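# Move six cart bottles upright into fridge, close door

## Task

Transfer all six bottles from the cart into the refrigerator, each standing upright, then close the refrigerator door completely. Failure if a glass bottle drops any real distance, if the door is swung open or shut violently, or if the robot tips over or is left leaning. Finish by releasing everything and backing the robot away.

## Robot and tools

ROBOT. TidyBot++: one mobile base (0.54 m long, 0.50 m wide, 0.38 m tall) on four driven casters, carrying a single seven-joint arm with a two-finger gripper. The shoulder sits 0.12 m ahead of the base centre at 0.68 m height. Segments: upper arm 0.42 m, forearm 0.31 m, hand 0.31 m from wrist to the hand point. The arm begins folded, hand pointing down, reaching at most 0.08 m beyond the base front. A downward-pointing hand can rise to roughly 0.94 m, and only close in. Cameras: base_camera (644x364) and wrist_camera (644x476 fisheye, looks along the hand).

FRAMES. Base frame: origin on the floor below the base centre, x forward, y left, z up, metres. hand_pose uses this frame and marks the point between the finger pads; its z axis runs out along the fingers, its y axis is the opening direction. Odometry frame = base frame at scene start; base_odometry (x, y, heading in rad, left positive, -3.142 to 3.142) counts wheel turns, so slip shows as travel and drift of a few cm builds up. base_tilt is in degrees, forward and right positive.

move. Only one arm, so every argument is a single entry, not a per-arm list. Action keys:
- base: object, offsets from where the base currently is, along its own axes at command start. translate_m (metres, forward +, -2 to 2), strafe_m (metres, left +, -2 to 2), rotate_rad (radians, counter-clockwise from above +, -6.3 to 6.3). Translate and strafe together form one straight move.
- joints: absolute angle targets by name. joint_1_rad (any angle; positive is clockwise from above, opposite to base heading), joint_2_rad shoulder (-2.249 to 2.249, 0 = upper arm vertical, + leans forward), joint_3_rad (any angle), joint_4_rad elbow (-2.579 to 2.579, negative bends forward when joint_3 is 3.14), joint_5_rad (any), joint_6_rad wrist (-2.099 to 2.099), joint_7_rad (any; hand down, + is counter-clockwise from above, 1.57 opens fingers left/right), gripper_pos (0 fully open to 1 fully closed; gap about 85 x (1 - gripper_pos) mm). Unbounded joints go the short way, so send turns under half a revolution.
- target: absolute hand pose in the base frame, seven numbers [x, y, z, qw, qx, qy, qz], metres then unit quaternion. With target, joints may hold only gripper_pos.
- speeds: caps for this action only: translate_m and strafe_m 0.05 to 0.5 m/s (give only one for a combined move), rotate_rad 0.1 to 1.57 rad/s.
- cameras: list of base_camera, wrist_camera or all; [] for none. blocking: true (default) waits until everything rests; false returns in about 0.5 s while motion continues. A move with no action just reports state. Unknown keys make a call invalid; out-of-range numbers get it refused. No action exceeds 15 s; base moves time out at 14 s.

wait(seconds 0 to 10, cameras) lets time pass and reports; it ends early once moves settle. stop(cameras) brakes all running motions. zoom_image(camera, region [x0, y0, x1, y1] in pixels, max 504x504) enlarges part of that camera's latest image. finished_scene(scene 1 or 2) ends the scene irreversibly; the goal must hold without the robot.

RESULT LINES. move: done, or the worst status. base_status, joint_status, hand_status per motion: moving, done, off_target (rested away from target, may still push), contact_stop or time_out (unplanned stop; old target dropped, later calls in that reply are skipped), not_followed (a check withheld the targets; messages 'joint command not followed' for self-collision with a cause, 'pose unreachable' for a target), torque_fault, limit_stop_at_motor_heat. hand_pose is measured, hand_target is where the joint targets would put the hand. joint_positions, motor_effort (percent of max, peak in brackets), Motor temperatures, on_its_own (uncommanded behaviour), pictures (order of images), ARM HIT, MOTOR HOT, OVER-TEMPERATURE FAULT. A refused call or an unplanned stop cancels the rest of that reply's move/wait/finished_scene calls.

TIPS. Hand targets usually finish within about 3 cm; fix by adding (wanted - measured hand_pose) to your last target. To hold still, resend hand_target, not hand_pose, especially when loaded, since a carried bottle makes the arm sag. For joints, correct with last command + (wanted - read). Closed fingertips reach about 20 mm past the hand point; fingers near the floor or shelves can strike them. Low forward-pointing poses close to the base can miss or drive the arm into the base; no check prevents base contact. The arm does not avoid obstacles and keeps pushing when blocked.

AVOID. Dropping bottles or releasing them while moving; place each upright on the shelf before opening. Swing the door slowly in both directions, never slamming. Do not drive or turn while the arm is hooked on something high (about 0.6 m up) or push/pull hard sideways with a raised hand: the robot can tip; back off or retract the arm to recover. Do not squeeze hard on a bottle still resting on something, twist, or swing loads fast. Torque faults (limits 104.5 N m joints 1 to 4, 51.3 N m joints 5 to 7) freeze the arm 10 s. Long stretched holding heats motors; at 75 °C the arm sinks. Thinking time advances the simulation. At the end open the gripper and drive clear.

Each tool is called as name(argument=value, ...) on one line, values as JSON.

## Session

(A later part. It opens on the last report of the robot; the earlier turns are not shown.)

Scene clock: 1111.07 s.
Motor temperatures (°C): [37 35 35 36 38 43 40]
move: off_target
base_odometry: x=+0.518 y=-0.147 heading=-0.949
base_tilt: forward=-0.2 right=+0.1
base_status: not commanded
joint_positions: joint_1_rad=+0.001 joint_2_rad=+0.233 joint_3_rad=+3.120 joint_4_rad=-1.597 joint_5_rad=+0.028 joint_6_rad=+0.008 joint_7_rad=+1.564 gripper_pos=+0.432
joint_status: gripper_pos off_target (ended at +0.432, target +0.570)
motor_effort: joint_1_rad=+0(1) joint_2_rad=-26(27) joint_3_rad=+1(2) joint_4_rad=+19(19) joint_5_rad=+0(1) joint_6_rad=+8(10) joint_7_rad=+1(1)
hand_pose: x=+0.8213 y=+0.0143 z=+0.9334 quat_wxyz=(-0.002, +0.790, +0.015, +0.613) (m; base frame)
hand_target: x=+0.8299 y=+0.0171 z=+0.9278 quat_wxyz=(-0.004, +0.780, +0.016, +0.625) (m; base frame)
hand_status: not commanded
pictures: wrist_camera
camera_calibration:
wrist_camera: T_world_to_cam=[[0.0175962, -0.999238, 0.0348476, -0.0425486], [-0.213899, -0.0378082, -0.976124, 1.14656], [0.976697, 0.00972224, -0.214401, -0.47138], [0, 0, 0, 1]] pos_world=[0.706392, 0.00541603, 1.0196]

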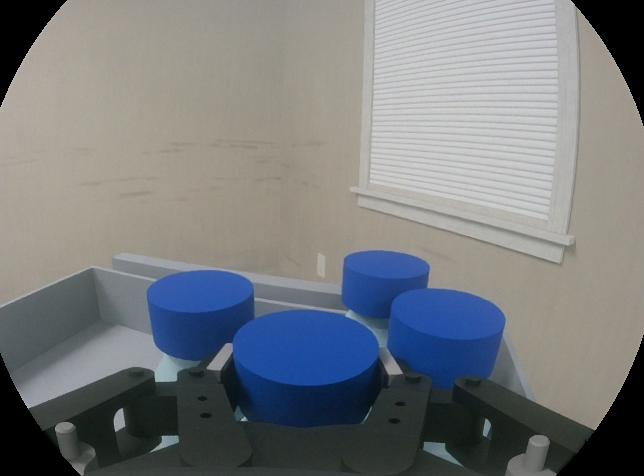

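move(joints={"joint_2_rad": 0.2, "joint_4_rad": -1.5, "joint_6_rad": -0.09, "gripper_pos": 0.64}, cameras=[])

move(joints={"joint_2_rad": 0.175, "joint_4_rad": -1.42, "joint_6_rad": -0.19}, cameras=["wrist_camera"])

Scene clock: 1123.07 s.
Motor temperatures (°C): [37 35 35 36 38 43 40]
move: off_target
base_odometry: x=+0.518 y=-0.147 heading=-0.949
base_tilt: forward=-0.1 right=+0.1
base_status: not commanded
joint_positions: joint_1_rad=+0.001 joint_2_rad=+0.233 joint_3_rad=+3.120 joint_4_rad=-1.564 joint_5_rad=+0.028 joint_6_rad=-0.049 joint_7_rad=+1.564 gripper_pos=+0.432
joint_status: joint_4_rad off_target (ended at -1.564, target -1.500); gripper_pos off_target (ended at +0.432, target +0.640); the others done
motor_effort: joint_1_rad=+1(1) joint_2_rad=-31(32) joint_3_rad=+2(2) joint_4_rad=+22(23) joint_5_rad=+0(1) joint_6_rad=+12(13) joint_7_rad=+1(1)
hand_pose: x=+0.8219 y=+0.0138 z=+0.9362 quat_wxyz=(-0.001, +0.797, +0.015, +0.604) (m; base frame)
hand_target: x=+0.8177 y=+0.0155 z=+0.9861 quat_wxyz=(-0.001, +0.780, +0.015, +0.626) (m; base frame)
hand_status: not commanded
pictures: none
No camera images: "cameras" was empty.

Scene clock: 1123.97 s.
Motor temperatures (°C): [37 35 35 36 38 43 40]
move: off_target
base_odometry: x=+0.518 y=-0.147 heading=-0.949
base_tilt: forward=-0.1 right=+0.0
base_status: not commanded
joint_positions: joint_1_rad=+0.001 joint_2_rad=+0.223 joint_3_rad=+3.120 joint_4_rad=-1.487 joint_5_rad=+0.028 joint_6_rad=-0.126 joint_7_rad=+1.564 gripper_pos=+0.432
joint_status: joint_4_rad off_target (ended at -1.487, target -1.420); the others done
motor_effort: joint_1_rad=-1(1) joint_2_rad=-31(33) joint_3_rad=+1(2) joint_4_rad=+22(24) joint_5_rad=+0(1) joint_6_rad=+12(14) joint_7_rad=+0(1)
hand_pose: x=+0.8233 y=+0.0131 z=+0.9673 quat_wxyz=(+0.000, +0.794, +0.014, +0.608) (m; base frame)
hand_target: x=+0.8103 y=+0.0146 z=+1.0224 quat_wxyz=(+0.000, +0.778, +0.015, +0.627) (m; base frame)
hand_status: not commanded
pictures: wrist_camera
camera_calibration:
wrist_camera: T_world_to_cam=[[0.014481, -0.999251, 0.0358853, -0.043414], [-0.227683, -0.0382415, -0.972984, 1.18833], [0.973628, 0.00591927, -0.228066, -0.450232], [0, 0, 0, 1]] pos_world=[0.70955, 0.00472718, 1.0551]

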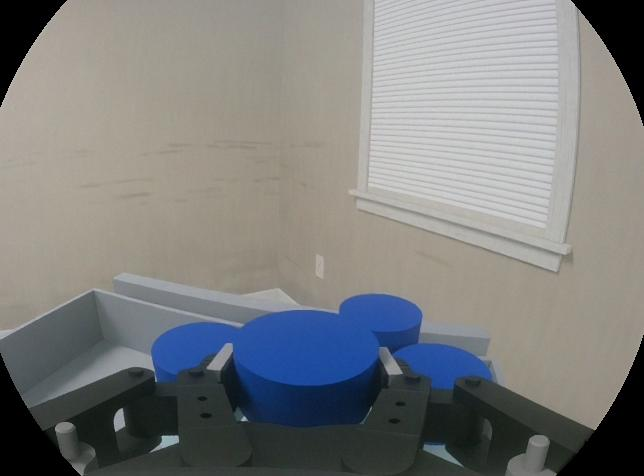

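move(cameras=["wrist_camera", "base_camera"])

Scene clock: 1156.23 s.
Motor temperatures (°C): [37 35 35 37 38 42 40]
base_odometry: x=+0.518 y=-0.147 heading=-0.949
base_tilt: forward=-0.2 right=+0.1
base_status: not commanded
joint_positions: joint_1_rad=+0.001 joint_2_rad=+0.223 joint_3_rad=+3.120 joint_4_rad=-1.487 joint_5_rad=+0.028 joint_6_rad=-0.126 joint_7_rad=+1.564 gripper_pos=+0.432
joint_status: joint_4_rad off_target (ended at -1.487, target -1.420); the others done
motor_effort: joint_1_rad=-1(1) joint_2_rad=-31(33) joint_3_rad=+0(2) joint_4_rad=+23(24) joint_5_rad=+0(1) joint_6_rad=+12(14) joint_7_rad=+1(1)
hand_pose: x=+0.8233 y=+0.0131 z=+0.9673 quat_wxyz=(+0.000, +0.794, +0.014, +0.608) (m; base frame)
hand_target: x=+0.8103 y=+0.0146 z=+1.0224 quat_wxyz=(+0.000, +0.778, +0.015, +0.627) (m; base frame)
hand_status: not commanded
pictures: base_camera, wrist_camera
camera_calibration:
wrist_camera: T_world_to_cam=[[0.014481, -0.999251, 0.0358853, -0.043414], [-0.227683, -0.0382415, -0.972984, 1.18833], [0.973628, 0.00591927, -0.228066, -0.450232], [0, 0, 0, 1]] pos_world=[0.70955, 0.00472718, 1.0551]

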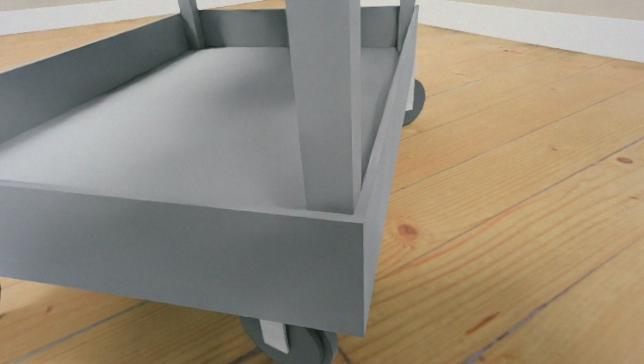

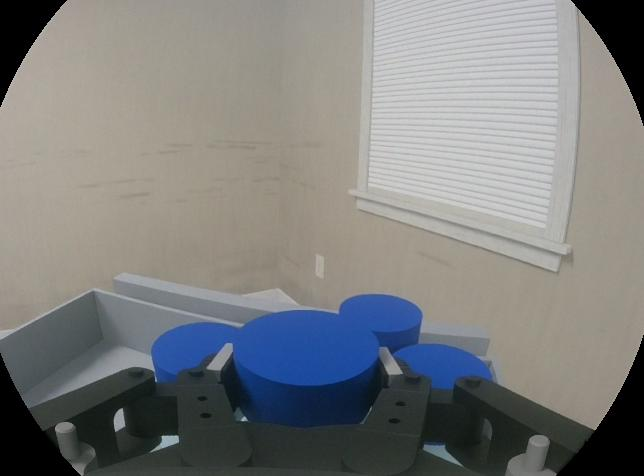

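move(joints={"joint_2_rad": 0.115, "joint_4_rad": -1.317, "joint_6_rad": -0.342, "gripper_pos": 0.64}, cameras=["wrist_camera"])

move(joints={"joint_2_rad": -0.03, "joint_4_rad": -1.25, "joint_6_rad": -0.56, "gripper_pos": 0.64}, cameras=["wrist_camera"])

move(joints={"joint_2_rad": -0.18, "joint_4_rad": -1.22, "joint_6_rad": -0.735, "gripper_pos": 0.64}, cameras=["wrist_camera", "base_camera"])

Scene clock: 1168.77 s.
Motor temperatures (°C): [37 35 35 37 38 42 40]
move: off_target
base_odometry: x=+0.518 y=-0.147 heading=-0.949
base_tilt: forward=-0.1 right=+0.0
base_status: not commanded
joint_positions: joint_1_rad=+0.001 joint_2_rad=+0.152 joint_3_rad=+3.120 joint_4_rad=-1.376 joint_5_rad=+0.028 joint_6_rad=-0.273 joint_7_rad=+1.564 gripper_pos=+0.432
joint_status: gripper_pos off_target (ended at +0.432, target +0.640); the others done
motor_effort: joint_1_rad=-1(1) joint_2_rad=-29(34) joint_3_rad=+1(1) joint_4_rad=+23(24) joint_5_rad=+0(1) joint_6_rad=+11(13) joint_7_rad=+0(1)
hand_pose: x=+0.7996 y=+0.0118 z=+1.0403 quat_wxyz=(+0.002, +0.783, +0.013, +0.621) (m; base frame)
hand_target: x=+0.7831 y=+0.0131 z=+1.0805 quat_wxyz=(+0.001, +0.775, +0.013, +0.632) (m; base frame)
hand_status: not commanded
pictures: wrist_camera
camera_calibration:
wrist_camera: T_world_to_cam=[[0.00919417, -0.999263, 0.037281, -0.0442822], [-0.19377, -0.0383563, -0.980297, 1.23441], [0.981004, 0.00178906, -0.19398, -0.451853], [0, 0, 0, 1]] pos_world=[0.682868, 0.00390613, 1.12409]

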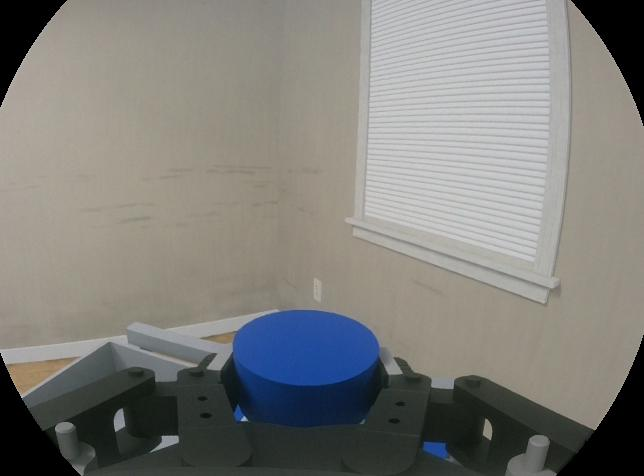

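Scene clock: 1170.20 s.
Motor temperatures (°C): [37 36 35 37 38 42 40]
move: off_target
base_odometry: x=+0.518 y=-0.147 heading=-0.949
base_tilt: forward=-0.1 right=+0.1
base_status: not commanded
joint_positions: joint_1_rad=+0.001 joint_2_rad=-0.006 joint_3_rad=+3.120 joint_4_rad=-1.303 joint_5_rad=+0.028 joint_6_rad=-0.490 joint_7_rad=+1.564 gripper_pos=+0.432
joint_status: gripper_pos off_target (ended at +0.432, target +0.640); the others done
motor_effort: joint_1_rad=+0(1) joint_2_rad=-23(32) joint_3_rad=+1(1) joint_4_rad=+22(25) joint_5_rad=+0(1) joint_6_rad=+12(13) joint_7_rad=+1(1)
hand_pose: x=+0.7229 y=+0.0098 z=+1.1203 quat_wxyz=(+0.005, +0.779, +0.011, +0.626) (m; base frame)
hand_target: x=+0.7057 y=+0.0111 z=+1.1458 quat_wxyz=(+0.004, +0.777, +0.012, +0.629) (m; base frame)
hand_status: not commanded
pictures: wrist_camera
camera_calibration:
wrist_camera: T_world_to_cam=[[0.0028566, -0.999214, 0.0395292, -0.0464653], [-0.181248, -0.039392, -0.982648, 1.29155], [0.983433, -0.00435755, -0.181218, -0.377036], [0, 0, 0, 1]] pos_world=[0.605013, 0.00280483, 1.20265]

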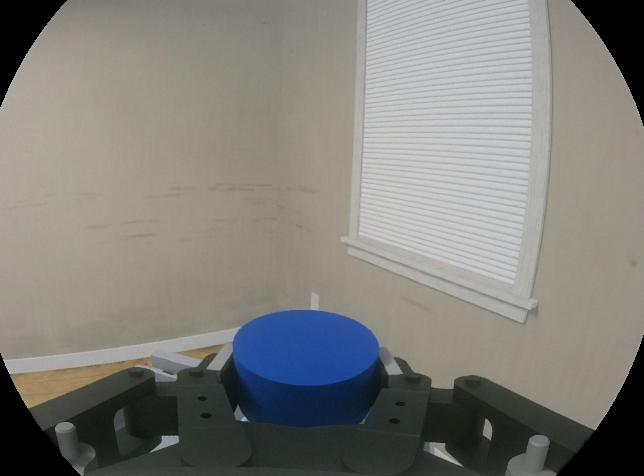

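Scene clock: 1171.63 s.
Motor temperatures (°C): [37 35 35 37 38 42 40]
move: off_target
base_odometry: x=+0.518 y=-0.147 heading=-0.949
base_tilt: forward=-0.2 right=+0.1
base_status: not commanded
joint_positions: joint_1_rad=+0.001 joint_2_rad=-0.158 joint_3_rad=+3.120 joint_4_rad=-1.273 joint_5_rad=+0.028 joint_6_rad=-0.665 joint_7_rad=+1.564 gripper_pos=+0.432
joint_status: gripper_pos off_target (ended at +0.432, target +0.640); the others done
motor_effort: joint_1_rad=+0(1) joint_2_rad=-16(25) joint_3_rad=+1(2) joint_4_rad=+21(23) joint_5_rad=+0(1) joint_6_rad=+12(13) joint_7_rad=+1(1)
hand_pose: x=+0.6391 y=+0.0082 z=+1.1710 quat_wxyz=(+0.007, +0.777, +0.010, +0.629) (m; base frame)
hand_target: x=+0.6192 y=+0.0094 z=+1.1918 quat_wxyz=(+0.006, +0.775, +0.010, +0.631) (m; base frame)
hand_status: not commanded
pictures: base_camera, wrist_camera
camera_calibration:
wrist_camera: T_world_to_cam=[[-0.00233661, -0.999161, 0.0408884, -0.0480567], [-0.173679, -0.0398616, -0.983995, 1.32282], [0.9848, -0.00940067, -0.17344, -0.29539], [0, 0, 0, 1]] pos_world=[0.520533, 0.0019363, 1.25238]

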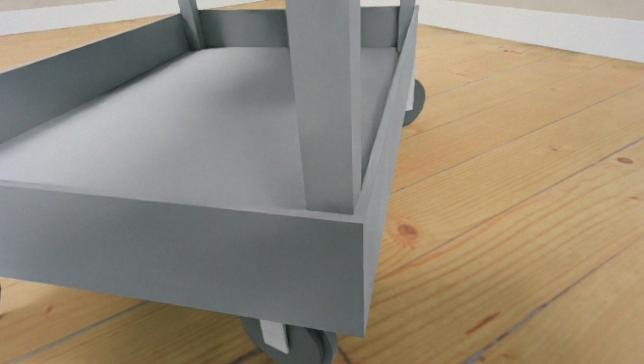

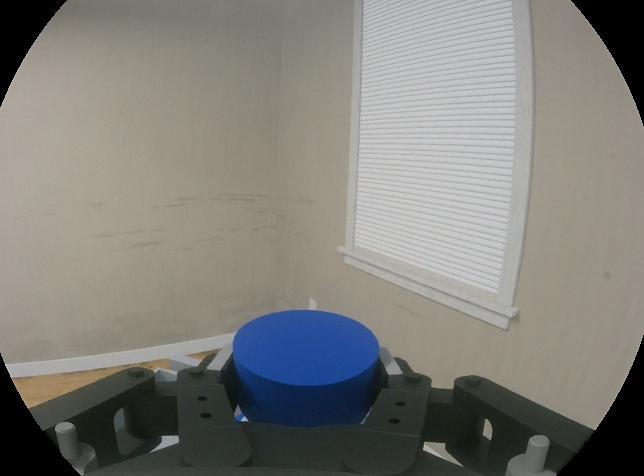

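move(base={"translate_m": -0.365, "strafe_m": 0.414, "rotate_rad": 2.095}, speeds={"translate_m": 0.35, "rotate_rad": 0.9}, cameras=["wrist_camera", "base_camera"])

Scene clock: 1182.03 s.
Motor temperatures (°C): [37 35 35 37 38 42 40]
move: done
base_odometry: x=+0.643 y=+0.391 heading=+1.145
base_tilt: forward=-0.1 right=+0.1
base_status: done
joint_positions: joint_1_rad=+0.002 joint_2_rad=-0.158 joint_3_rad=+3.121 joint_4_rad=-1.273 joint_5_rad=+0.028 joint_6_rad=-0.666 joint_7_rad=+1.564 gripper_pos=+0.432
joint_status: not commanded
motor_effort: joint_1_rad=+0(4) joint_2_rad=-16(20) joint_3_rad=+1(4) joint_4_rad=+21(22) joint_5_rad=+0(2) joint_6_rad=+11(13) joint_7_rad=+0(1)
hand_pose: x=+0.6391 y=+0.0072 z=+1.1709 quat_wxyz=(+0.007, +0.777, +0.009, +0.629) (m; base frame)
hand_target: x=+0.6192 y=+0.0094 z=+1.1918 quat_wxyz=(+0.006, +0.775, +0.010, +0.631) (m; base frame)
hand_status: not commanded
pictures: base_camera, wrist_camera
camera_calibration:
wrist_camera: T_world_to_cam=[[-0.0041723, -0.999162, 0.0407241, -0.0477289], [-0.174025, -0.0393775, -0.983954, 1.32288], [0.984732, -0.0111924, -0.173715, -0.295017], [0, 0, 0, 1]] pos_world=[0.520528, 0.00110103, 1.25235]

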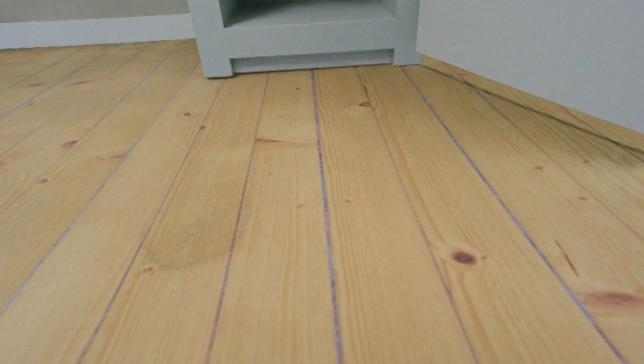

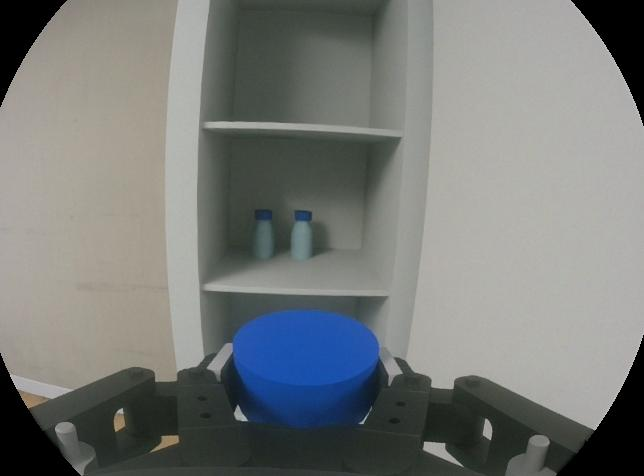

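move(base={"translate_m": 0.4}, speeds={"translate_m": 0.25}, joints={"joint_1_rad": 0.15, "joint_2_rad": 0.218, "joint_4_rad": -0.827, "joint_6_rad": -0.763, "gripper_pos": 0.64}, cameras=["wrist_camera", "base_camera"])

Scene clock: 1205.63 s.
Motor temperatures (°C): [37 35 34 37 38 42 40]
move: off_target
base_odometry: x=+0.808 y=+0.756 heading=+1.146
base_tilt: forward=-0.1 right=+0.1
base_status: done
joint_positions: joint_1_rad=+0.136 joint_2_rad=+0.228 joint_3_rad=+3.121 joint_4_rad=-0.889 joint_5_rad=+0.028 joint_6_rad=-0.695 joint_7_rad=+1.564 gripper_pos=+0.432
joint_status: joint_4_rad off_target (ended at -0.889, target -0.827); gripper_pos off_target (ended at +0.432, target +0.640); the others done
motor_effort: joint_1_rad=+0(2) joint_2_rad=-30(34) joint_3_rad=+1(2) joint_4_rad=+21(23) joint_5_rad=+0(1) joint_6_rad=+11(13) joint_7_rad=+1(1)
hand_pose: x=+0.7933 y=-0.0851 z=+1.1550 quat_wxyz=(+0.046, +0.786, -0.047, +0.615) (m; base frame)
hand_target: x=+0.7779 y=-0.0912 z=+1.1774 quat_wxyz=(+0.049, +0.784, -0.052, +0.617) (m; base frame)
hand_status: not commanded
pictures: base_camera, wrist_camera
camera_calibration:
wrist_camera: T_world_to_cam=[[-0.13775, -0.989911, 0.0331941, -0.023145], [-0.207986, -0.00385682, -0.978124, 1.35362], [0.968384, -0.14164, -0.205357, -0.412262], [0, 0, 0, 1]] pos_world=[0.677575, -0.0760837, 1.24012]

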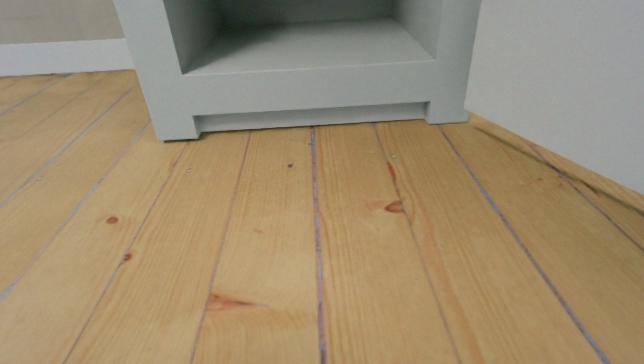

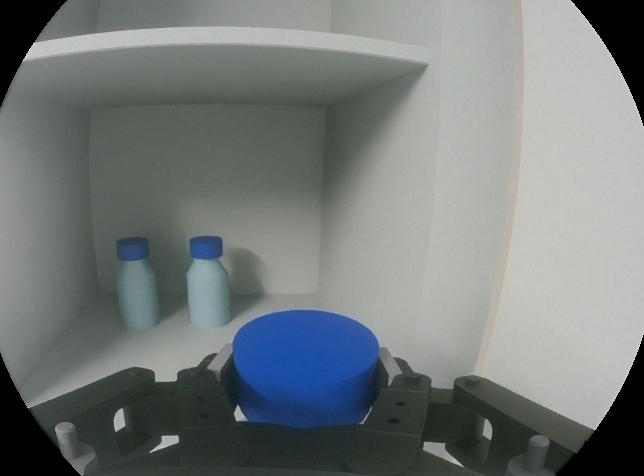

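move(base={"translate_m": 0.455}, speeds={"translate_m": 0.15}, cameras=["wrist_camera", "base_camera"])

Scene clock: 1239.60 s.
Motor temperatures (°C): [37 35 34 37 38 42 40]
move: done
base_odometry: x=+0.995 y=+1.171 heading=+1.147
base_tilt: forward=-0.2 right=+0.1
base_status: done
joint_positions: joint_1_rad=+0.137 joint_2_rad=+0.229 joint_3_rad=+3.121 joint_4_rad=-0.887 joint_5_rad=+0.028 joint_6_rad=-0.696 joint_7_rad=+1.564 gripper_pos=+0.432
joint_status: not commanded
motor_effort: joint_1_rad=-1(1) joint_2_rad=-31(35) joint_3_rad=+1(1) joint_4_rad=+21(22) joint_5_rad=+0(1) joint_6_rad=+12(13) joint_7_rad=+1(1)
hand_pose: x=+0.7937 y=-0.0856 z=+1.1550 quat_wxyz=(+0.046, +0.786, -0.047, +0.615) (m; base frame)
hand_target: x=+0.7779 y=-0.0912 z=+1.1774 quat_wxyz=(+0.049, +0.784, -0.052, +0.617) (m; base frame)
hand_status: not commanded
pictures: base_camera, wrist_camera
camera_calibration:
wrist_camera: T_world_to_cam=[[-0.138413, -0.989819, 0.0331596, -0.0230251], [-0.208129, -0.0036627, -0.978095, 1.35384], [0.968258, -0.142283, -0.205503, -0.412464], [0, 0, 0, 1]] pos_world=[0.677958, -0.0765186, 1.24018]

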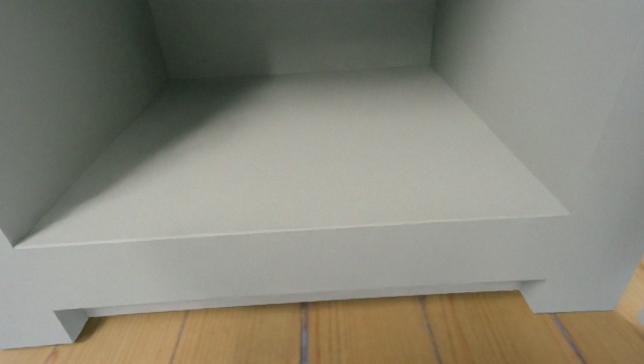

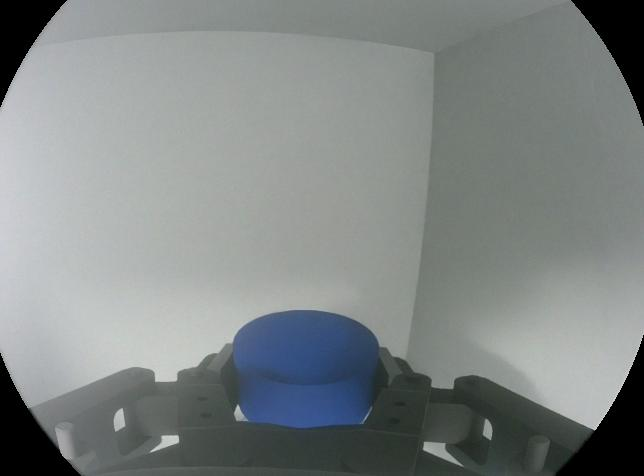

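move(joints={"joint_2_rad": 0.14, "joint_4_rad": -1.10, "joint_6_rad": -0.43, "gripper_pos": 0.64}, cameras=["wrist_camera"])

Scene clock: 1270.40 s.
Motor temperatures (°C): [37 35 34 37 38 42 40]
move: off_target
base_odometry: x=+0.995 y=+1.171 heading=+1.147
base_tilt: forward=-0.1 right=+0.1
base_status: not commanded
joint_positions: joint_1_rad=+0.137 joint_2_rad=+0.193 joint_3_rad=+3.121 joint_4_rad=-1.104 joint_5_rad=+0.028 joint_6_rad=-0.531 joint_7_rad=+1.564 gripper_pos=+0.432
joint_status: gripper_pos off_target (ended at +0.432, target +0.640); the others done
motor_effort: joint_1_rad=+0(1) joint_2_rad=-30(32) joint_3_rad=+1(1) joint_4_rad=+22(23) joint_5_rad=+0(1) joint_6_rad=+11(14) joint_7_rad=+0(1)
hand_pose: x=+0.7981 y=-0.0842 z=+1.1005 quat_wxyz=(+0.045, +0.791, -0.045, +0.609) (m; base frame)
hand_target: x=+0.7787 y=-0.0877 z=+1.1698 quat_wxyz=(+0.052, +0.740, -0.045, +0.669) (m; base frame)
hand_status: not commanded
pictures: wrist_camera
camera_calibration:
wrist_camera: T_world_to_cam=[[-0.133327, -0.990423, 0.0358505, -0.0263445], [-0.223499, -0.00519444, -0.97469, 1.30985], [0.965542, -0.137965, -0.220666, -0.408573], [0, 0, 0, 1]] pos_world=[0.683732, -0.0756571, 1.18749]

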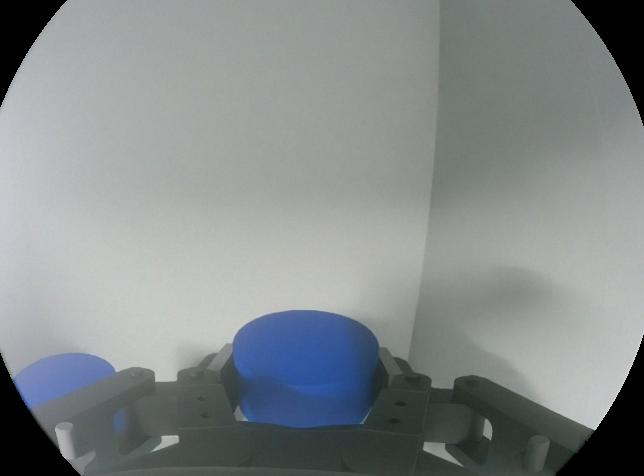

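move(joints={"joint_2_rad": 0.122, "joint_4_rad": -1.175, "joint_6_rad": -0.37, "gripper_pos": 0.64}, cameras=[])

move(joints={"joint_2_rad": 0.117, "joint_4_rad": -1.195, "joint_6_rad": -0.35, "gripper_pos": 0.64}, cameras=["wrist_camera"])

Scene clock: 1278.67 s.
Motor temperatures (°C): [37 35 34 37 38 42 40]
move: off_target
base_odometry: x=+0.995 y=+1.171 heading=+1.147
base_tilt: forward=-0.2 right=+0.0
base_status: not commanded
joint_positions: joint_1_rad=+0.137 joint_2_rad=+0.175 joint_3_rad=+3.121 joint_4_rad=-1.178 joint_5_rad=+0.028 joint_6_rad=-0.470 joint_7_rad=+1.564 gripper_pos=+0.432
joint_status: gripper_pos off_target (ended at +0.432, target +0.640); the others done
motor_effort: joint_1_rad=-1(1) joint_2_rad=-29(31) joint_3_rad=+1(1) joint_4_rad=+22(24) joint_5_rad=-1(1) joint_6_rad=+11(13) joint_7_rad=+1(1)
hand_pose: x=+0.7952 y=-0.0831 z=+1.0867 quat_wxyz=(+0.045, +0.789, -0.044, +0.611) (m; base frame)
hand_target: x=+0.7767 y=-0.0867 z=+1.1546 quat_wxyz=(+0.052, +0.739, -0.044, +0.670) (m; base frame)
hand_status: not commanded
pictures: none
No camera images: "cameras" was empty.

Scene clock: 1279.23 s.
Motor temperatures (°C): [37 35 34 37 38 42 40]
move: off_target
base_odometry: x=+0.995 y=+1.171 heading=+1.147
base_tilt: forward=-0.1 right=+0.1
base_status: not commanded
joint_positions: joint_1_rad=+0.137 joint_2_rad=+0.170 joint_3_rad=+3.121 joint_4_rad=-1.198 joint_5_rad=+0.028 joint_6_rad=-0.448 joint_7_rad=+1.564 gripper_pos=+0.432
joint_status: gripper_pos off_target (ended at +0.432, target +0.640); the others done
motor_effort: joint_1_rad=-1(1) joint_2_rad=-29(30) joint_3_rad=+0(1) joint_4_rad=+23(23) joint_5_rad=+0(1) joint_6_rad=+12(13) joint_7_rad=+0(1)
hand_pose: x=+0.7947 y=-0.0829 z=+1.0846 quat_wxyz=(+0.045, +0.787, -0.043, +0.614) (m; base frame)
hand_target: x=+0.7761 y=-0.0864 z=+1.1519 quat_wxyz=(+0.052, +0.737, -0.043, +0.672) (m; base frame)
hand_status: not commanded
pictures: wrist_camera
camera_calibration:
wrist_camera: T_world_to_cam=[[-0.13147, -0.990642, 0.0366751, -0.0272633], [-0.211502, -0.00811405, -0.977344, 1.28665], [0.968495, -0.136248, -0.208456, -0.424066], [0, 0, 0, 1]] pos_world=[0.679249, -0.0743463, 1.1701]

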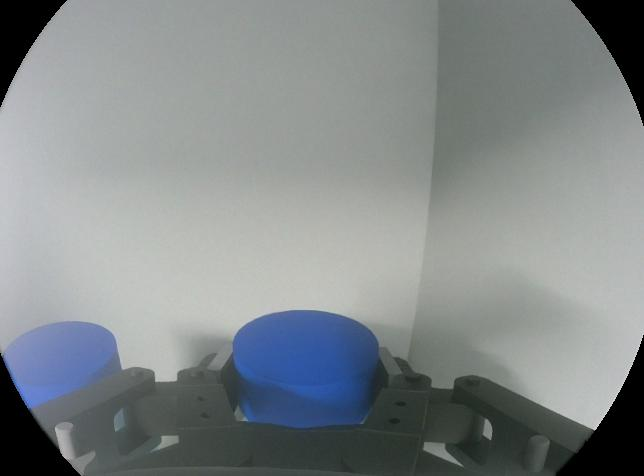

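move(joints={"joint_2_rad": 0.110, "joint_4_rad": -1.222, "joint_6_rad": -0.332, "gripper_pos": 0.64}, cameras=[])

move(joints={"joint_2_rad": 0.104, "joint_4_rad": -1.245, "joint_6_rad": -0.315, "gripper_pos": 0.64}, cameras=[])

move(joints={"joint_2_rad": 0.097, "joint_4_rad": -1.268, "joint_6_rad": -0.298, "gripper_pos": 0.64}, cameras=["wrist_camera"])

Scene clock: 1284.93 s.
Motor temperatures (°C): [37 36 34 37 38 42 40]
move: off_target
base_odometry: x=+0.995 y=+1.171 heading=+1.147
base_tilt: forward=-0.1 right=+0.1
base_status: not commanded
joint_positions: joint_1_rad=+0.137 joint_2_rad=+0.162 joint_3_rad=+3.121 joint_4_rad=-1.225 joint_5_rad=+0.028 joint_6_rad=-0.430 joint_7_rad=+1.564 gripper_pos=+0.432
joint_status: gripper_pos off_target (ended at +0.432, target +0.640); the others done
motor_effort: joint_1_rad=+0(1) joint_2_rad=-29(30) joint_3_rad=+1(1) joint_4_rad=+23(23) joint_5_rad=+0(1) joint_6_rad=+12(14) joint_7_rad=+1(1)
hand_pose: x=+0.7927 y=-0.0824 z=+1.0786 quat_wxyz=(+0.045, +0.787, -0.043, +0.613) (m; base frame)
hand_target: x=+0.7747 y=-0.0859 z=+1.1455 quat_wxyz=(+0.052, +0.738, -0.043, +0.671) (m; base frame)
hand_status: not commanded
pictures: none
No camera images: "cameras" was empty.

Scene clock: 1285.53 s.
Motor temperatures (°C): [37 36 34 37 38 42 40]
move: off_target
base_odometry: x=+0.995 y=+1.171 heading=+1.147
base_tilt: forward=-0.1 right=+0.1
base_status: not commanded
joint_positions: joint_1_rad=+0.137 joint_2_rad=+0.157 joint_3_rad=+3.121 joint_4_rad=-1.248 joint_5_rad=+0.028 joint_6_rad=-0.413 joint_7_rad=+1.564 gripper_pos=+0.432
joint_status: gripper_pos off_target (ended at +0.432, target +0.640); the others done
motor_effort: joint_1_rad=-1(1) joint_2_rad=-29(30) joint_3_rad=+1(1) joint_4_rad=+23(23) joint_5_rad=+0(1) joint_6_rad=+12(13) joint_7_rad=+1(1)
hand_pose: x=+0.7913 y=-0.0820 z=+1.0737 quat_wxyz=(+0.045, +0.787, -0.043, +0.613) (m; base frame)
hand_target: x=+0.7734 y=-0.0855 z=+1.1405 quat_wxyz=(+0.052, +0.738, -0.043, +0.671) (m; base frame)
hand_status: not commanded
pictures: none
No camera images: "cameras" was empty.

Scene clock: 1286.13 s.
Motor temperatures (°C): [37 36 34 37 38 42 40]
move: off_target
base_odometry: x=+0.995 y=+1.171 heading=+1.147
base_tilt: forward=-0.1 right=+0.1
base_status: not commanded
joint_positions: joint_1_rad=+0.137 joint_2_rad=+0.148 joint_3_rad=+3.121 joint_4_rad=-1.268 joint_5_rad=+0.028 joint_6_rad=-0.392 joint_7_rad=+1.564 gripper_pos=+0.432
joint_status: gripper_pos off_target (ended at +0.432, target +0.640); the others done
motor_effort: joint_1_rad=-1(1) joint_2_rad=-28(30) joint_3_rad=+1(1) joint_4_rad=+22(23) joint_5_rad=-1(1) joint_6_rad=+11(12) joint_7_rad=+1(1)
hand_pose: x=+0.7890 y=-0.0815 z=+1.0737 quat_wxyz=(+0.045, +0.784, -0.042, +0.617) (m; base frame)
hand_target: x=+0.7716 y=-0.0851 z=+1.1362 quat_wxyz=(+0.052, +0.738, -0.043, +0.672) (m; base frame)
hand_status: not commanded
pictures: wrist_camera
camera_calibration:
wrist_camera: T_world_to_cam=[[-0.13017, -0.99079, 0.0372857, -0.0279345], [-0.203682, -0.0100817, -0.978985, 1.27021], [0.970345, -0.135029, -0.200493, -0.430464], [0, 0, 0, 1]] pos_world=[0.672781, -0.0729966, 1.15826]

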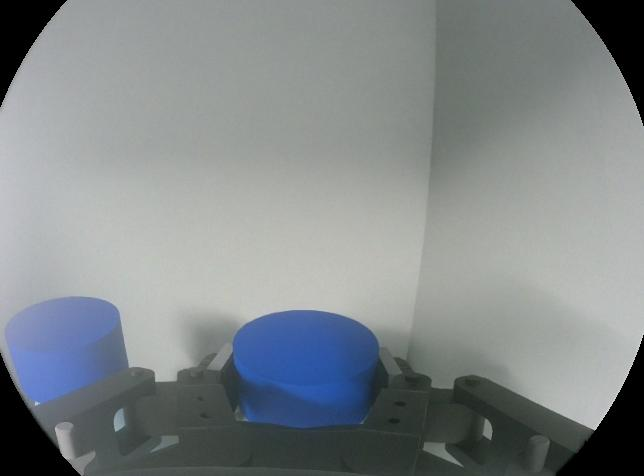

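move(joints={"joint_2_rad": 0.097, "joint_4_rad": -1.288, "joint_6_rad": -0.290, "gripper_pos": 0.64}, cameras=["wrist_camera"])

Scene clock: 1291.77 s.
Motor temperatures (°C): [37 36 34 37 38 42 40]
move: off_target
base_odometry: x=+0.995 y=+1.171 heading=+1.147
base_tilt: forward=-0.1 right=+0.1
base_status: not commanded
joint_positions: joint_1_rad=+0.137 joint_2_rad=+0.142 joint_3_rad=+3.121 joint_4_rad=-1.281 joint_5_rad=+0.028 joint_6_rad=-0.377 joint_7_rad=+1.564 gripper_pos=+0.432
joint_status: gripper_pos off_target (ended at +0.432, target +0.640); the others done
motor_effort: joint_1_rad=-1(1) joint_2_rad=-27(28) joint_3_rad=+1(1) joint_4_rad=+22(23) joint_5_rad=+0(1) joint_6_rad=+11(12) joint_7_rad=+1(1)
hand_pose: x=+0.7875 y=-0.0812 z=+1.0737 quat_wxyz=(+0.045, +0.782, -0.042, +0.620) (m; base frame)
hand_target: x=+0.7725 y=-0.0851 z=+1.1263 quat_wxyz=(+0.051, +0.742, -0.043, +0.667) (m; base frame)
hand_status: not commanded
pictures: wrist_camera
camera_calibration:
wrist_camera: T_world_to_cam=[[-0.130167, -0.990788, 0.037363, -0.0279632], [-0.196795, -0.0111162, -0.980382, 1.26596], [0.971766, -0.134966, -0.193535, -0.437604], [0, 0, 0, 1]] pos_world=[0.670742, -0.0726945, 1.15747]

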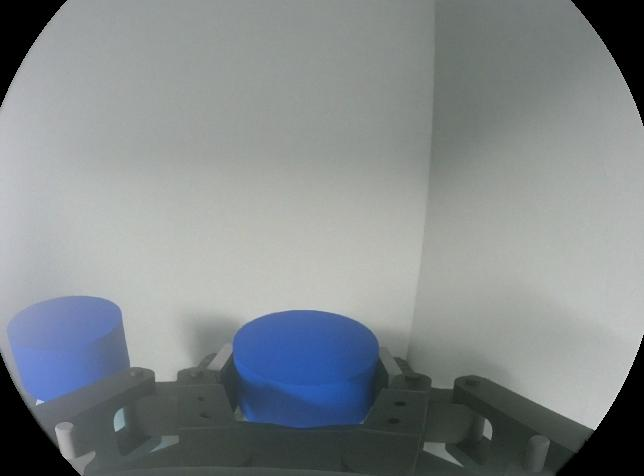

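move(joints={"gripper_pos": 0.12}, cameras=["wrist_camera"])

Scene clock: 1294.87 s.
Motor temperatures (°C): [37 36 34 37 38 42 40]
move: done
base_odometry: x=+0.995 y=+1.171 heading=+1.147
base_tilt: forward=-0.1 right=+0.1
base_status: not commanded
joint_positions: joint_1_rad=+0.137 joint_2_rad=+0.118 joint_3_rad=+3.121 joint_4_rad=-1.281 joint_5_rad=+0.028 joint_6_rad=-0.361 joint_7_rad=+1.564 gripper_pos=+0.120
joint_status: all done
motor_effort: joint_1_rad=+0(1) joint_2_rad=-23(28) joint_3_rad=+1(1) joint_4_rad=+19(22) joint_5_rad=-1(1) joint_6_rad=+9(12) joint_7_rad=+1(1)
hand_pose: x=+0.7790 y=-0.0799 z=+1.0944 quat_wxyz=(+0.046, +0.770, -0.041, +0.635) (m; base frame)
hand_target: x=+0.7725 y=-0.0851 z=+1.1263 quat_wxyz=(+0.051, +0.742, -0.043, +0.667) (m; base frame)
hand_status: not commanded
pictures: wrist_camera
camera_calibration:
wrist_camera: T_world_to_cam=[[-0.131233, -0.990648, 0.0373361, -0.0276742], [-0.158274, -0.0162416, -0.987262, 1.26168], [0.978635, -0.13547, -0.154663, -0.473105], [0, 0, 0, 1]] pos_world=[0.659057, -0.0710154, 1.17347]

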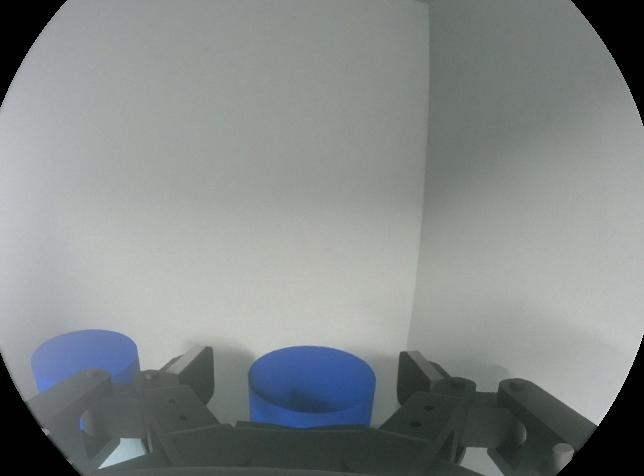

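move(base={"translate_m": -0.43}, speeds={"translate_m": 0.25}, cameras=["wrist_camera"])

Scene clock: 1302.73 s.
Motor temperatures (°C): [37 36 34 37 38 42 40]
move: done
base_odometry: x=+0.818 y=+0.778 heading=+1.148
base_tilt: forward=-0.2 right=+0.1
base_status: done
joint_positions: joint_1_rad=+0.139 joint_2_rad=+0.105 joint_3_rad=+3.121 joint_4_rad=-1.281 joint_5_rad=+0.028 joint_6_rad=-0.361 joint_7_rad=+1.564 gripper_pos=+0.120
joint_status: not commanded
motor_effort: joint_1_rad=-1(2) joint_2_rad=-23(28) joint_3_rad=+1(2) joint_4_rad=+19(20) joint_5_rad=-1(1) joint_6_rad=+9(10) joint_7_rad=+1(1)
hand_pose: x=+0.7734 y=-0.0804 z=+1.1035 quat_wxyz=(+0.047, +0.765, -0.042, +0.640) (m; base frame)
hand_target: x=+0.7725 y=-0.0851 z=+1.1263 quat_wxyz=(+0.051, +0.742, -0.043, +0.667) (m; base frame)
hand_status: not commanded
pictures: wrist_camera
camera_calibration:
wrist_camera: T_world_to_cam=[[-0.133657, -0.990322, 0.0373937, -0.0274194], [-0.144591, -0.0178418, -0.989331, 1.26129], [0.980423, -0.137638, -0.140807, -0.483082], [0, 0, 0, 1]] pos_world=[0.652331, -0.0711406, 1.18084]

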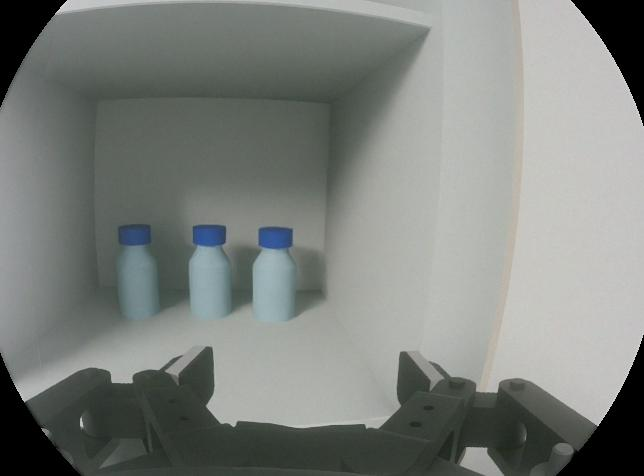

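move(base={"translate_m": -0.734, "strafe_m": -0.24, "rotate_rad": -2.328}, speeds={"translate_m": 0.35, "rotate_rad": 0.6}, joints={"joint_1_rad": 0.0, "joint_2_rad": -0.48, "joint_4_rad": -1.57, "joint_6_rad": -0.93, "gripper_pos": 0.2}, cameras=["wrist_camera", "base_camera"])

Scene clock: 1318.10 s.
Motor temperatures (°C): [37 36 34 37 38 42 40]
move: done
base_odometry: x=+0.736 y=+0.011 heading=-1.180
base_tilt: forward=-0.2 right=+0.0
base_status: done
joint_positions: joint_1_rad=+0.016 joint_2_rad=-0.470 joint_3_rad=+3.120 joint_4_rad=-1.549 joint_5_rad=+0.028 joint_6_rad=-0.845 joint_7_rad=+1.564 gripper_pos=+0.200
joint_status: all done
motor_effort: joint_1_rad=+0(4) joint_2_rad=-3(28) joint_3_rad=+1(4) joint_4_rad=+17(20) joint_5_rad=+0(1) joint_6_rad=+8(10) joint_7_rad=+0(1)
hand_pose: x=+0.4976 y=-0.0001 z=+1.0974 quat_wxyz=(+0.015, +0.820, +0.003, +0.572) (m; base frame)
hand_target: x=+0.4835 y=+0.0063 z=+1.0652 quat_wxyz=(+0.011, +0.847, +0.010, +0.532) (m; base frame)
hand_status: not commanded
pictures: base_camera, wrist_camera
camera_calibration:
wrist_camera: T_world_to_cam=[[-0.0188223, -0.998667, 0.0480667, -0.0533477], [-0.314456, -0.0397226, -0.948441, 1.25654], [0.949086, -0.0329667, -0.313289, 0.00241966], [0, 0, 0, 1]] pos_world=[0.391824, -0.00328387, 1.19507]

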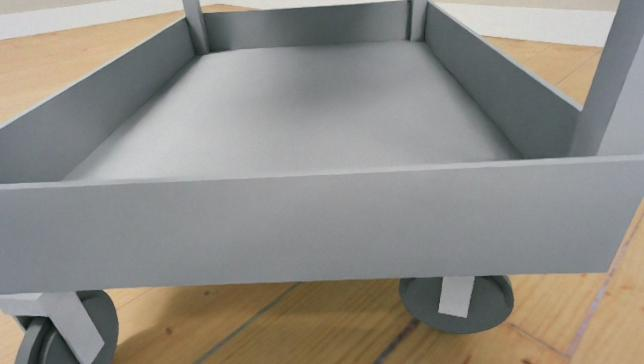

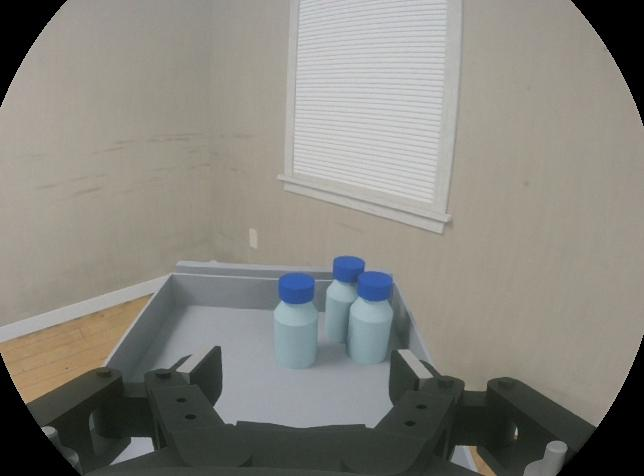

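zoom_image(camera="wrist_camera", region=[250, 240, 430, 380])

Scaled by 2.800.

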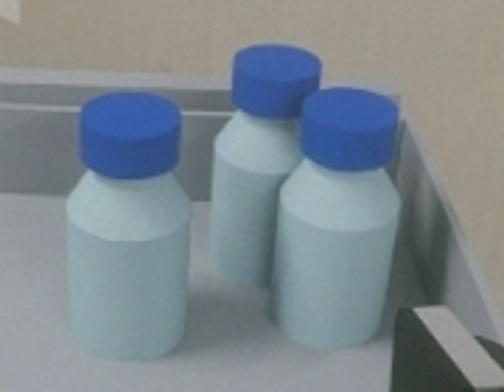

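move(base={"strafe_m": 0.008}, joints={"joint_1_rad": 0.0, "joint_2_rad": 0.19, "joint_4_rad": -1.688, "joint_6_rad": 0.086, "gripper_pos": 0.2}, cameras=["wrist_camera"])

Scene clock: 1349.57 s.
Motor temperatures (°C): [37 35 34 37 38 42 40]
move: done
base_odometry: x=+0.743 y=+0.014 heading=-1.181
base_tilt: forward=-0.2 right=+0.1
base_status: done
joint_positions: joint_1_rad=+0.015 joint_2_rad=+0.163 joint_3_rad=+3.120 joint_4_rad=-1.668 joint_5_rad=+0.028 joint_6_rad=+0.007 joint_7_rad=+1.564 gripper_pos=+0.200
joint_status: all done
motor_effort: joint_1_rad=-1(1) joint_2_rad=-25(26) joint_3_rad=+1(4) joint_4_rad=+19(20) joint_5_rad=+0(1) joint_6_rad=+7(10) joint_7_rad=+0(1)
hand_pose: x=+0.7920 y=+0.0048 z=+0.9385 quat_wxyz=(+0.003, +0.790, +0.010, +0.612) (m; base frame)
hand_target: x=+0.8013 y=+0.0171 z=+0.9317 quat_wxyz=(-0.003, +0.781, +0.017, +0.625) (m; base frame)
hand_status: not commanded
pictures: wrist_camera
camera_calibration:
wrist_camera: T_world_to_cam=[[0.00386808, -0.999333, 0.0363229, -0.042239], [-0.216103, -0.0363002, -0.975695, 1.14624], [0.976363, -0.00407542, -0.216099, -0.439663], [0, 0, 0, 1]] pos_world=[0.677141, -0.00239383, 1.02491]

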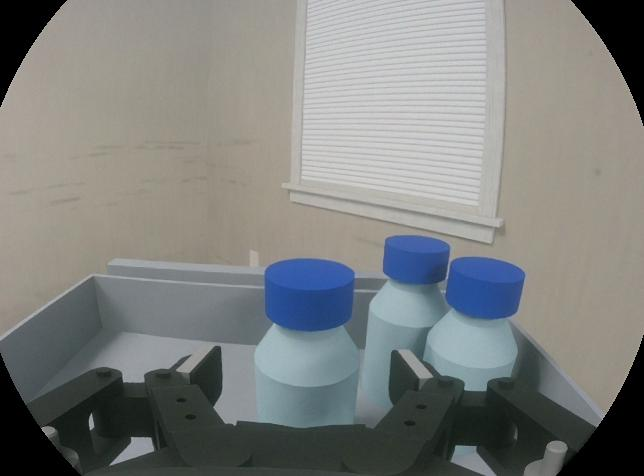

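move(base={"translate_m": 0.101}, speeds={"translate_m": 0.1}, cameras=["wrist_camera"])

Scene clock: 1357.80 s.
Motor temperatures (°C): [37 35 34 37 38 42 40]
move: done
base_odometry: x=+0.782 y=-0.080 heading=-1.181
base_tilt: forward=-0.1 right=+0.1
base_status: done
joint_positions: joint_1_rad=+0.015 joint_2_rad=+0.166 joint_3_rad=+3.120 joint_4_rad=-1.669 joint_5_rad=+0.028 joint_6_rad=+0.011 joint_7_rad=+1.564 gripper_pos=+0.200
joint_status: not commanded
motor_effort: joint_1_rad=+0(1) joint_2_rad=-24(27) joint_3_rad=+1(1) joint_4_rad=+18(19) joint_5_rad=+0(1) joint_6_rad=+8(10) joint_7_rad=+1(1)
hand_pose: x=+0.7931 y=+0.0052 z=+0.9367 quat_wxyz=(+0.003, +0.791, +0.010, +0.612) (m; base frame)
hand_target: x=+0.8013 y=+0.0171 z=+0.9317 quat_wxyz=(-0.003, +0.781, +0.017, +0.625) (m; base frame)
hand_status: not commanded
pictures: wrist_camera
camera_calibration:
wrist_camera: T_world_to_cam=[[0.0044832, -0.999334, 0.0362201, -0.0422155], [-0.216701, -0.0363306, -0.975562, 1.1451], [0.976228, -0.00347528, -0.216719, -0.440399], [0, 0, 0, 1]] pos_world=[0.678265, -0.0021155, 1.02321]

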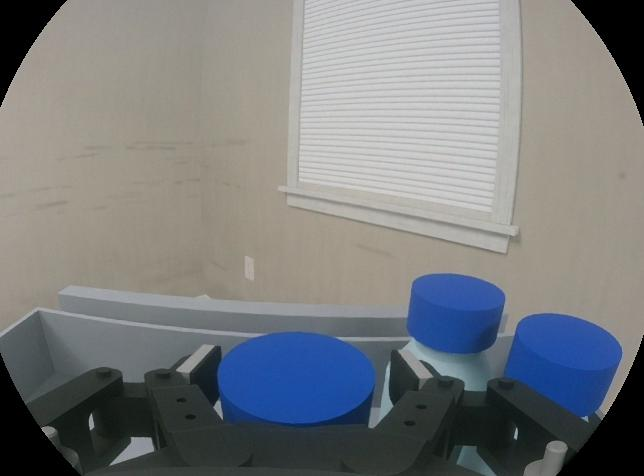

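move(joints={"gripper_pos": 0.36}, cameras=["wrist_camera"])

move(joints={"gripper_pos": 0.57}, cameras=["wrist_camera"])

Scene clock: 1367.00 s.
Motor temperatures (°C): [37 35 34 37 38 42 40]
move: done
base_odometry: x=+0.782 y=-0.080 heading=-1.181
base_tilt: forward=-0.1 right=+0.1
base_status: not commanded
joint_positions: joint_1_rad=+0.012 joint_2_rad=+0.166 joint_3_rad=+3.120 joint_4_rad=-1.669 joint_5_rad=+0.028 joint_6_rad=+0.011 joint_7_rad=+1.564 gripper_pos=+0.360
joint_status: all done
motor_effort: joint_1_rad=-1(1) joint_2_rad=-25(25) joint_3_rad=+1(2) joint_4_rad=+18(19) joint_5_rad=-1(1) joint_6_rad=+7(9) joint_7_rad=+1(1)
hand_pose: x=+0.7931 y=+0.0067 z=+0.9368 quat_wxyz=(+0.002, +0.791, +0.011, +0.612) (m; base frame)
hand_target: x=+0.8013 y=+0.0171 z=+0.9317 quat_wxyz=(-0.003, +0.781, +0.017, +0.625) (m; base frame)
hand_status: not commanded
pictures: wrist_camera
camera_calibration:
wrist_camera: T_world_to_cam=[[0.00676937, -0.999321, 0.0362165, -0.0424822], [-0.21626, -0.0368233, -0.975641, 1.145], [0.976312, -0.00122771, -0.216363, -0.440801], [0, 0, 0, 1]] pos_world=[0.678265, -0.000831944, 1.02327]

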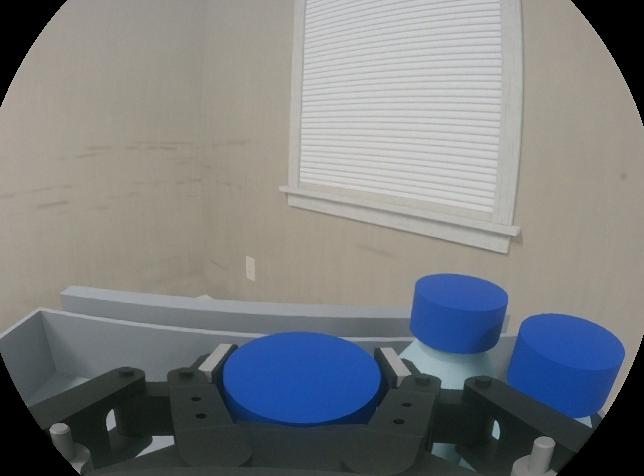

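Scene clock: 1367.63 s.
Motor temperatures (°C): [37 35 34 37 38 42 40]
move: off_target
base_odometry: x=+0.782 y=-0.080 heading=-1.181
base_tilt: forward=-0.1 right=+0.1
base_status: not commanded
joint_positions: joint_1_rad=+0.011 joint_2_rad=+0.166 joint_3_rad=+3.120 joint_4_rad=-1.669 joint_5_rad=+0.028 joint_6_rad=+0.013 joint_7_rad=+1.564 gripper_pos=+0.422
joint_status: gripper_pos off_target (ended at +0.422, target +0.570)
motor_effort: joint_1_rad=-1(1) joint_2_rad=-24(25) joint_3_rad=+1(2) joint_4_rad=+18(19) joint_5_rad=+0(1) joint_6_rad=+8(9) joint_7_rad=+1(1)
hand_pose: x=+0.7932 y=+0.0075 z=+0.9371 quat_wxyz=(+0.002, +0.790, +0.012, +0.613) (m; base frame)
hand_target: x=+0.8013 y=+0.0171 z=+0.9317 quat_wxyz=(-0.003, +0.781, +0.017, +0.625) (m; base frame)
hand_status: not commanded
pictures: wrist_camera
camera_calibration:
wrist_camera: T_world_to_cam=[[0.00793588, -0.999313, 0.0362066, -0.0426066], [-0.215321, -0.0370661, -0.97584, 1.14472], [0.976511, -0.0000519145, -0.215467, -0.441805], [0, 0, 0, 1]] pos_world=[0.678248, -0.000169969, 1.02341]

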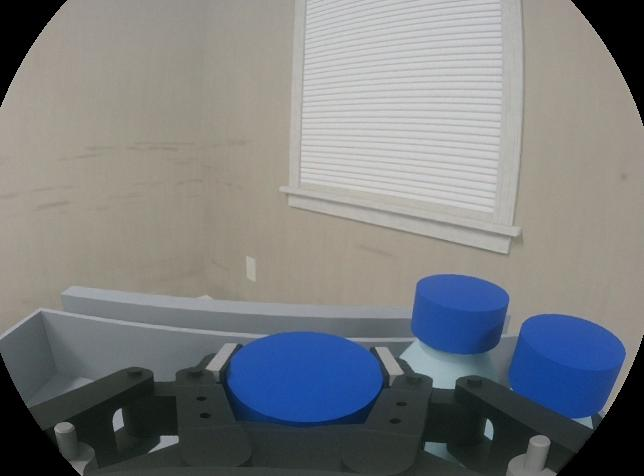

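move(joints={"joint_4_rad": -1.588, "joint_6_rad": -0.084, "gripper_pos": 0.64}, cameras=[])

move(joints={"joint_4_rad": -1.508, "joint_6_rad": -0.17, "gripper_pos": 0.64}, cameras=["wrist_camera"])

Scene clock: 1378.63 s.
Motor temperatures (°C): [37 35 34 37 38 42 40]
move: off_target
base_odometry: x=+0.782 y=-0.080 heading=-1.181
base_tilt: forward=-0.2 right=+0.0
base_status: not commanded
joint_positions: joint_1_rad=+0.011 joint_2_rad=+0.170 joint_3_rad=+3.120 joint_4_rad=-1.638 joint_5_rad=+0.028 joint_6_rad=-0.038 joint_7_rad=+1.564 gripper_pos=+0.422
joint_status: gripper_pos off_target (ended at +0.422, target +0.640); the others done
motor_effort: joint_1_rad=+0(1) joint_2_rad=-27(28) joint_3_rad=+1(2) joint_4_rad=+21(21) joint_5_rad=+0(1) joint_6_rad=+11(12) joint_7_rad=+1(1)
hand_pose: x=+0.7951 y=+0.0071 z=+0.9380 quat_wxyz=(+0.002, +0.797, +0.011, +0.603) (m; base frame)
hand_target: x=+0.8038 y=+0.0156 z=+0.9410 quat_wxyz=(-0.001, +0.802, +0.016, +0.597) (m; base frame)
hand_status: not commanded
pictures: none
No camera images: "cameras" was empty.

Scene clock: 1379.50 s.
Motor temperatures (°C): [37 35 34 37 38 42 40]
move: off_target
base_odometry: x=+0.782 y=-0.080 heading=-1.181
base_tilt: forward=-0.1 right=+0.1
base_status: not commanded
joint_positions: joint_1_rad=+0.011 joint_2_rad=+0.180 joint_3_rad=+3.120 joint_4_rad=-1.573 joint_5_rad=+0.028 joint_6_rad=-0.107 joint_7_rad=+1.564 gripper_pos=+0.422
joint_status: joint_4_rad off_target (ended at -1.573, target -1.508); gripper_pos off_target (ended at +0.422, target +0.640); the others done
motor_effort: joint_1_rad=+0(1) joint_2_rad=-30(30) joint_3_rad=+1(2) joint_4_rad=+23(23) joint_5_rad=+0(1) joint_6_rad=+13(13) joint_7_rad=+1(1)
hand_pose: x=+0.8016 y=+0.0065 z=+0.9498 quat_wxyz=(+0.003, +0.802, +0.011, +0.598) (m; base frame)
hand_target: x=+0.8075 y=+0.0148 z=+0.9640 quat_wxyz=(-0.001, +0.804, +0.015, +0.595) (m; base frame)
hand_status: not commanded
pictures: wrist_camera
camera_calibration:
wrist_camera: T_world_to_cam=[[0.00625057, -0.999304, 0.0367767, -0.0433508], [-0.252009, -0.0371645, -0.967011, 1.17992], [0.967705, -0.00322369, -0.252066, -0.40543], [0, 0, 0, 1]] pos_world=[0.689957, -0.000776618, 1.04039]

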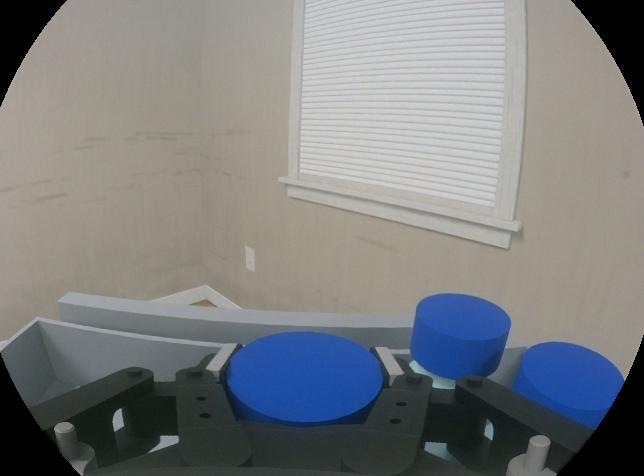

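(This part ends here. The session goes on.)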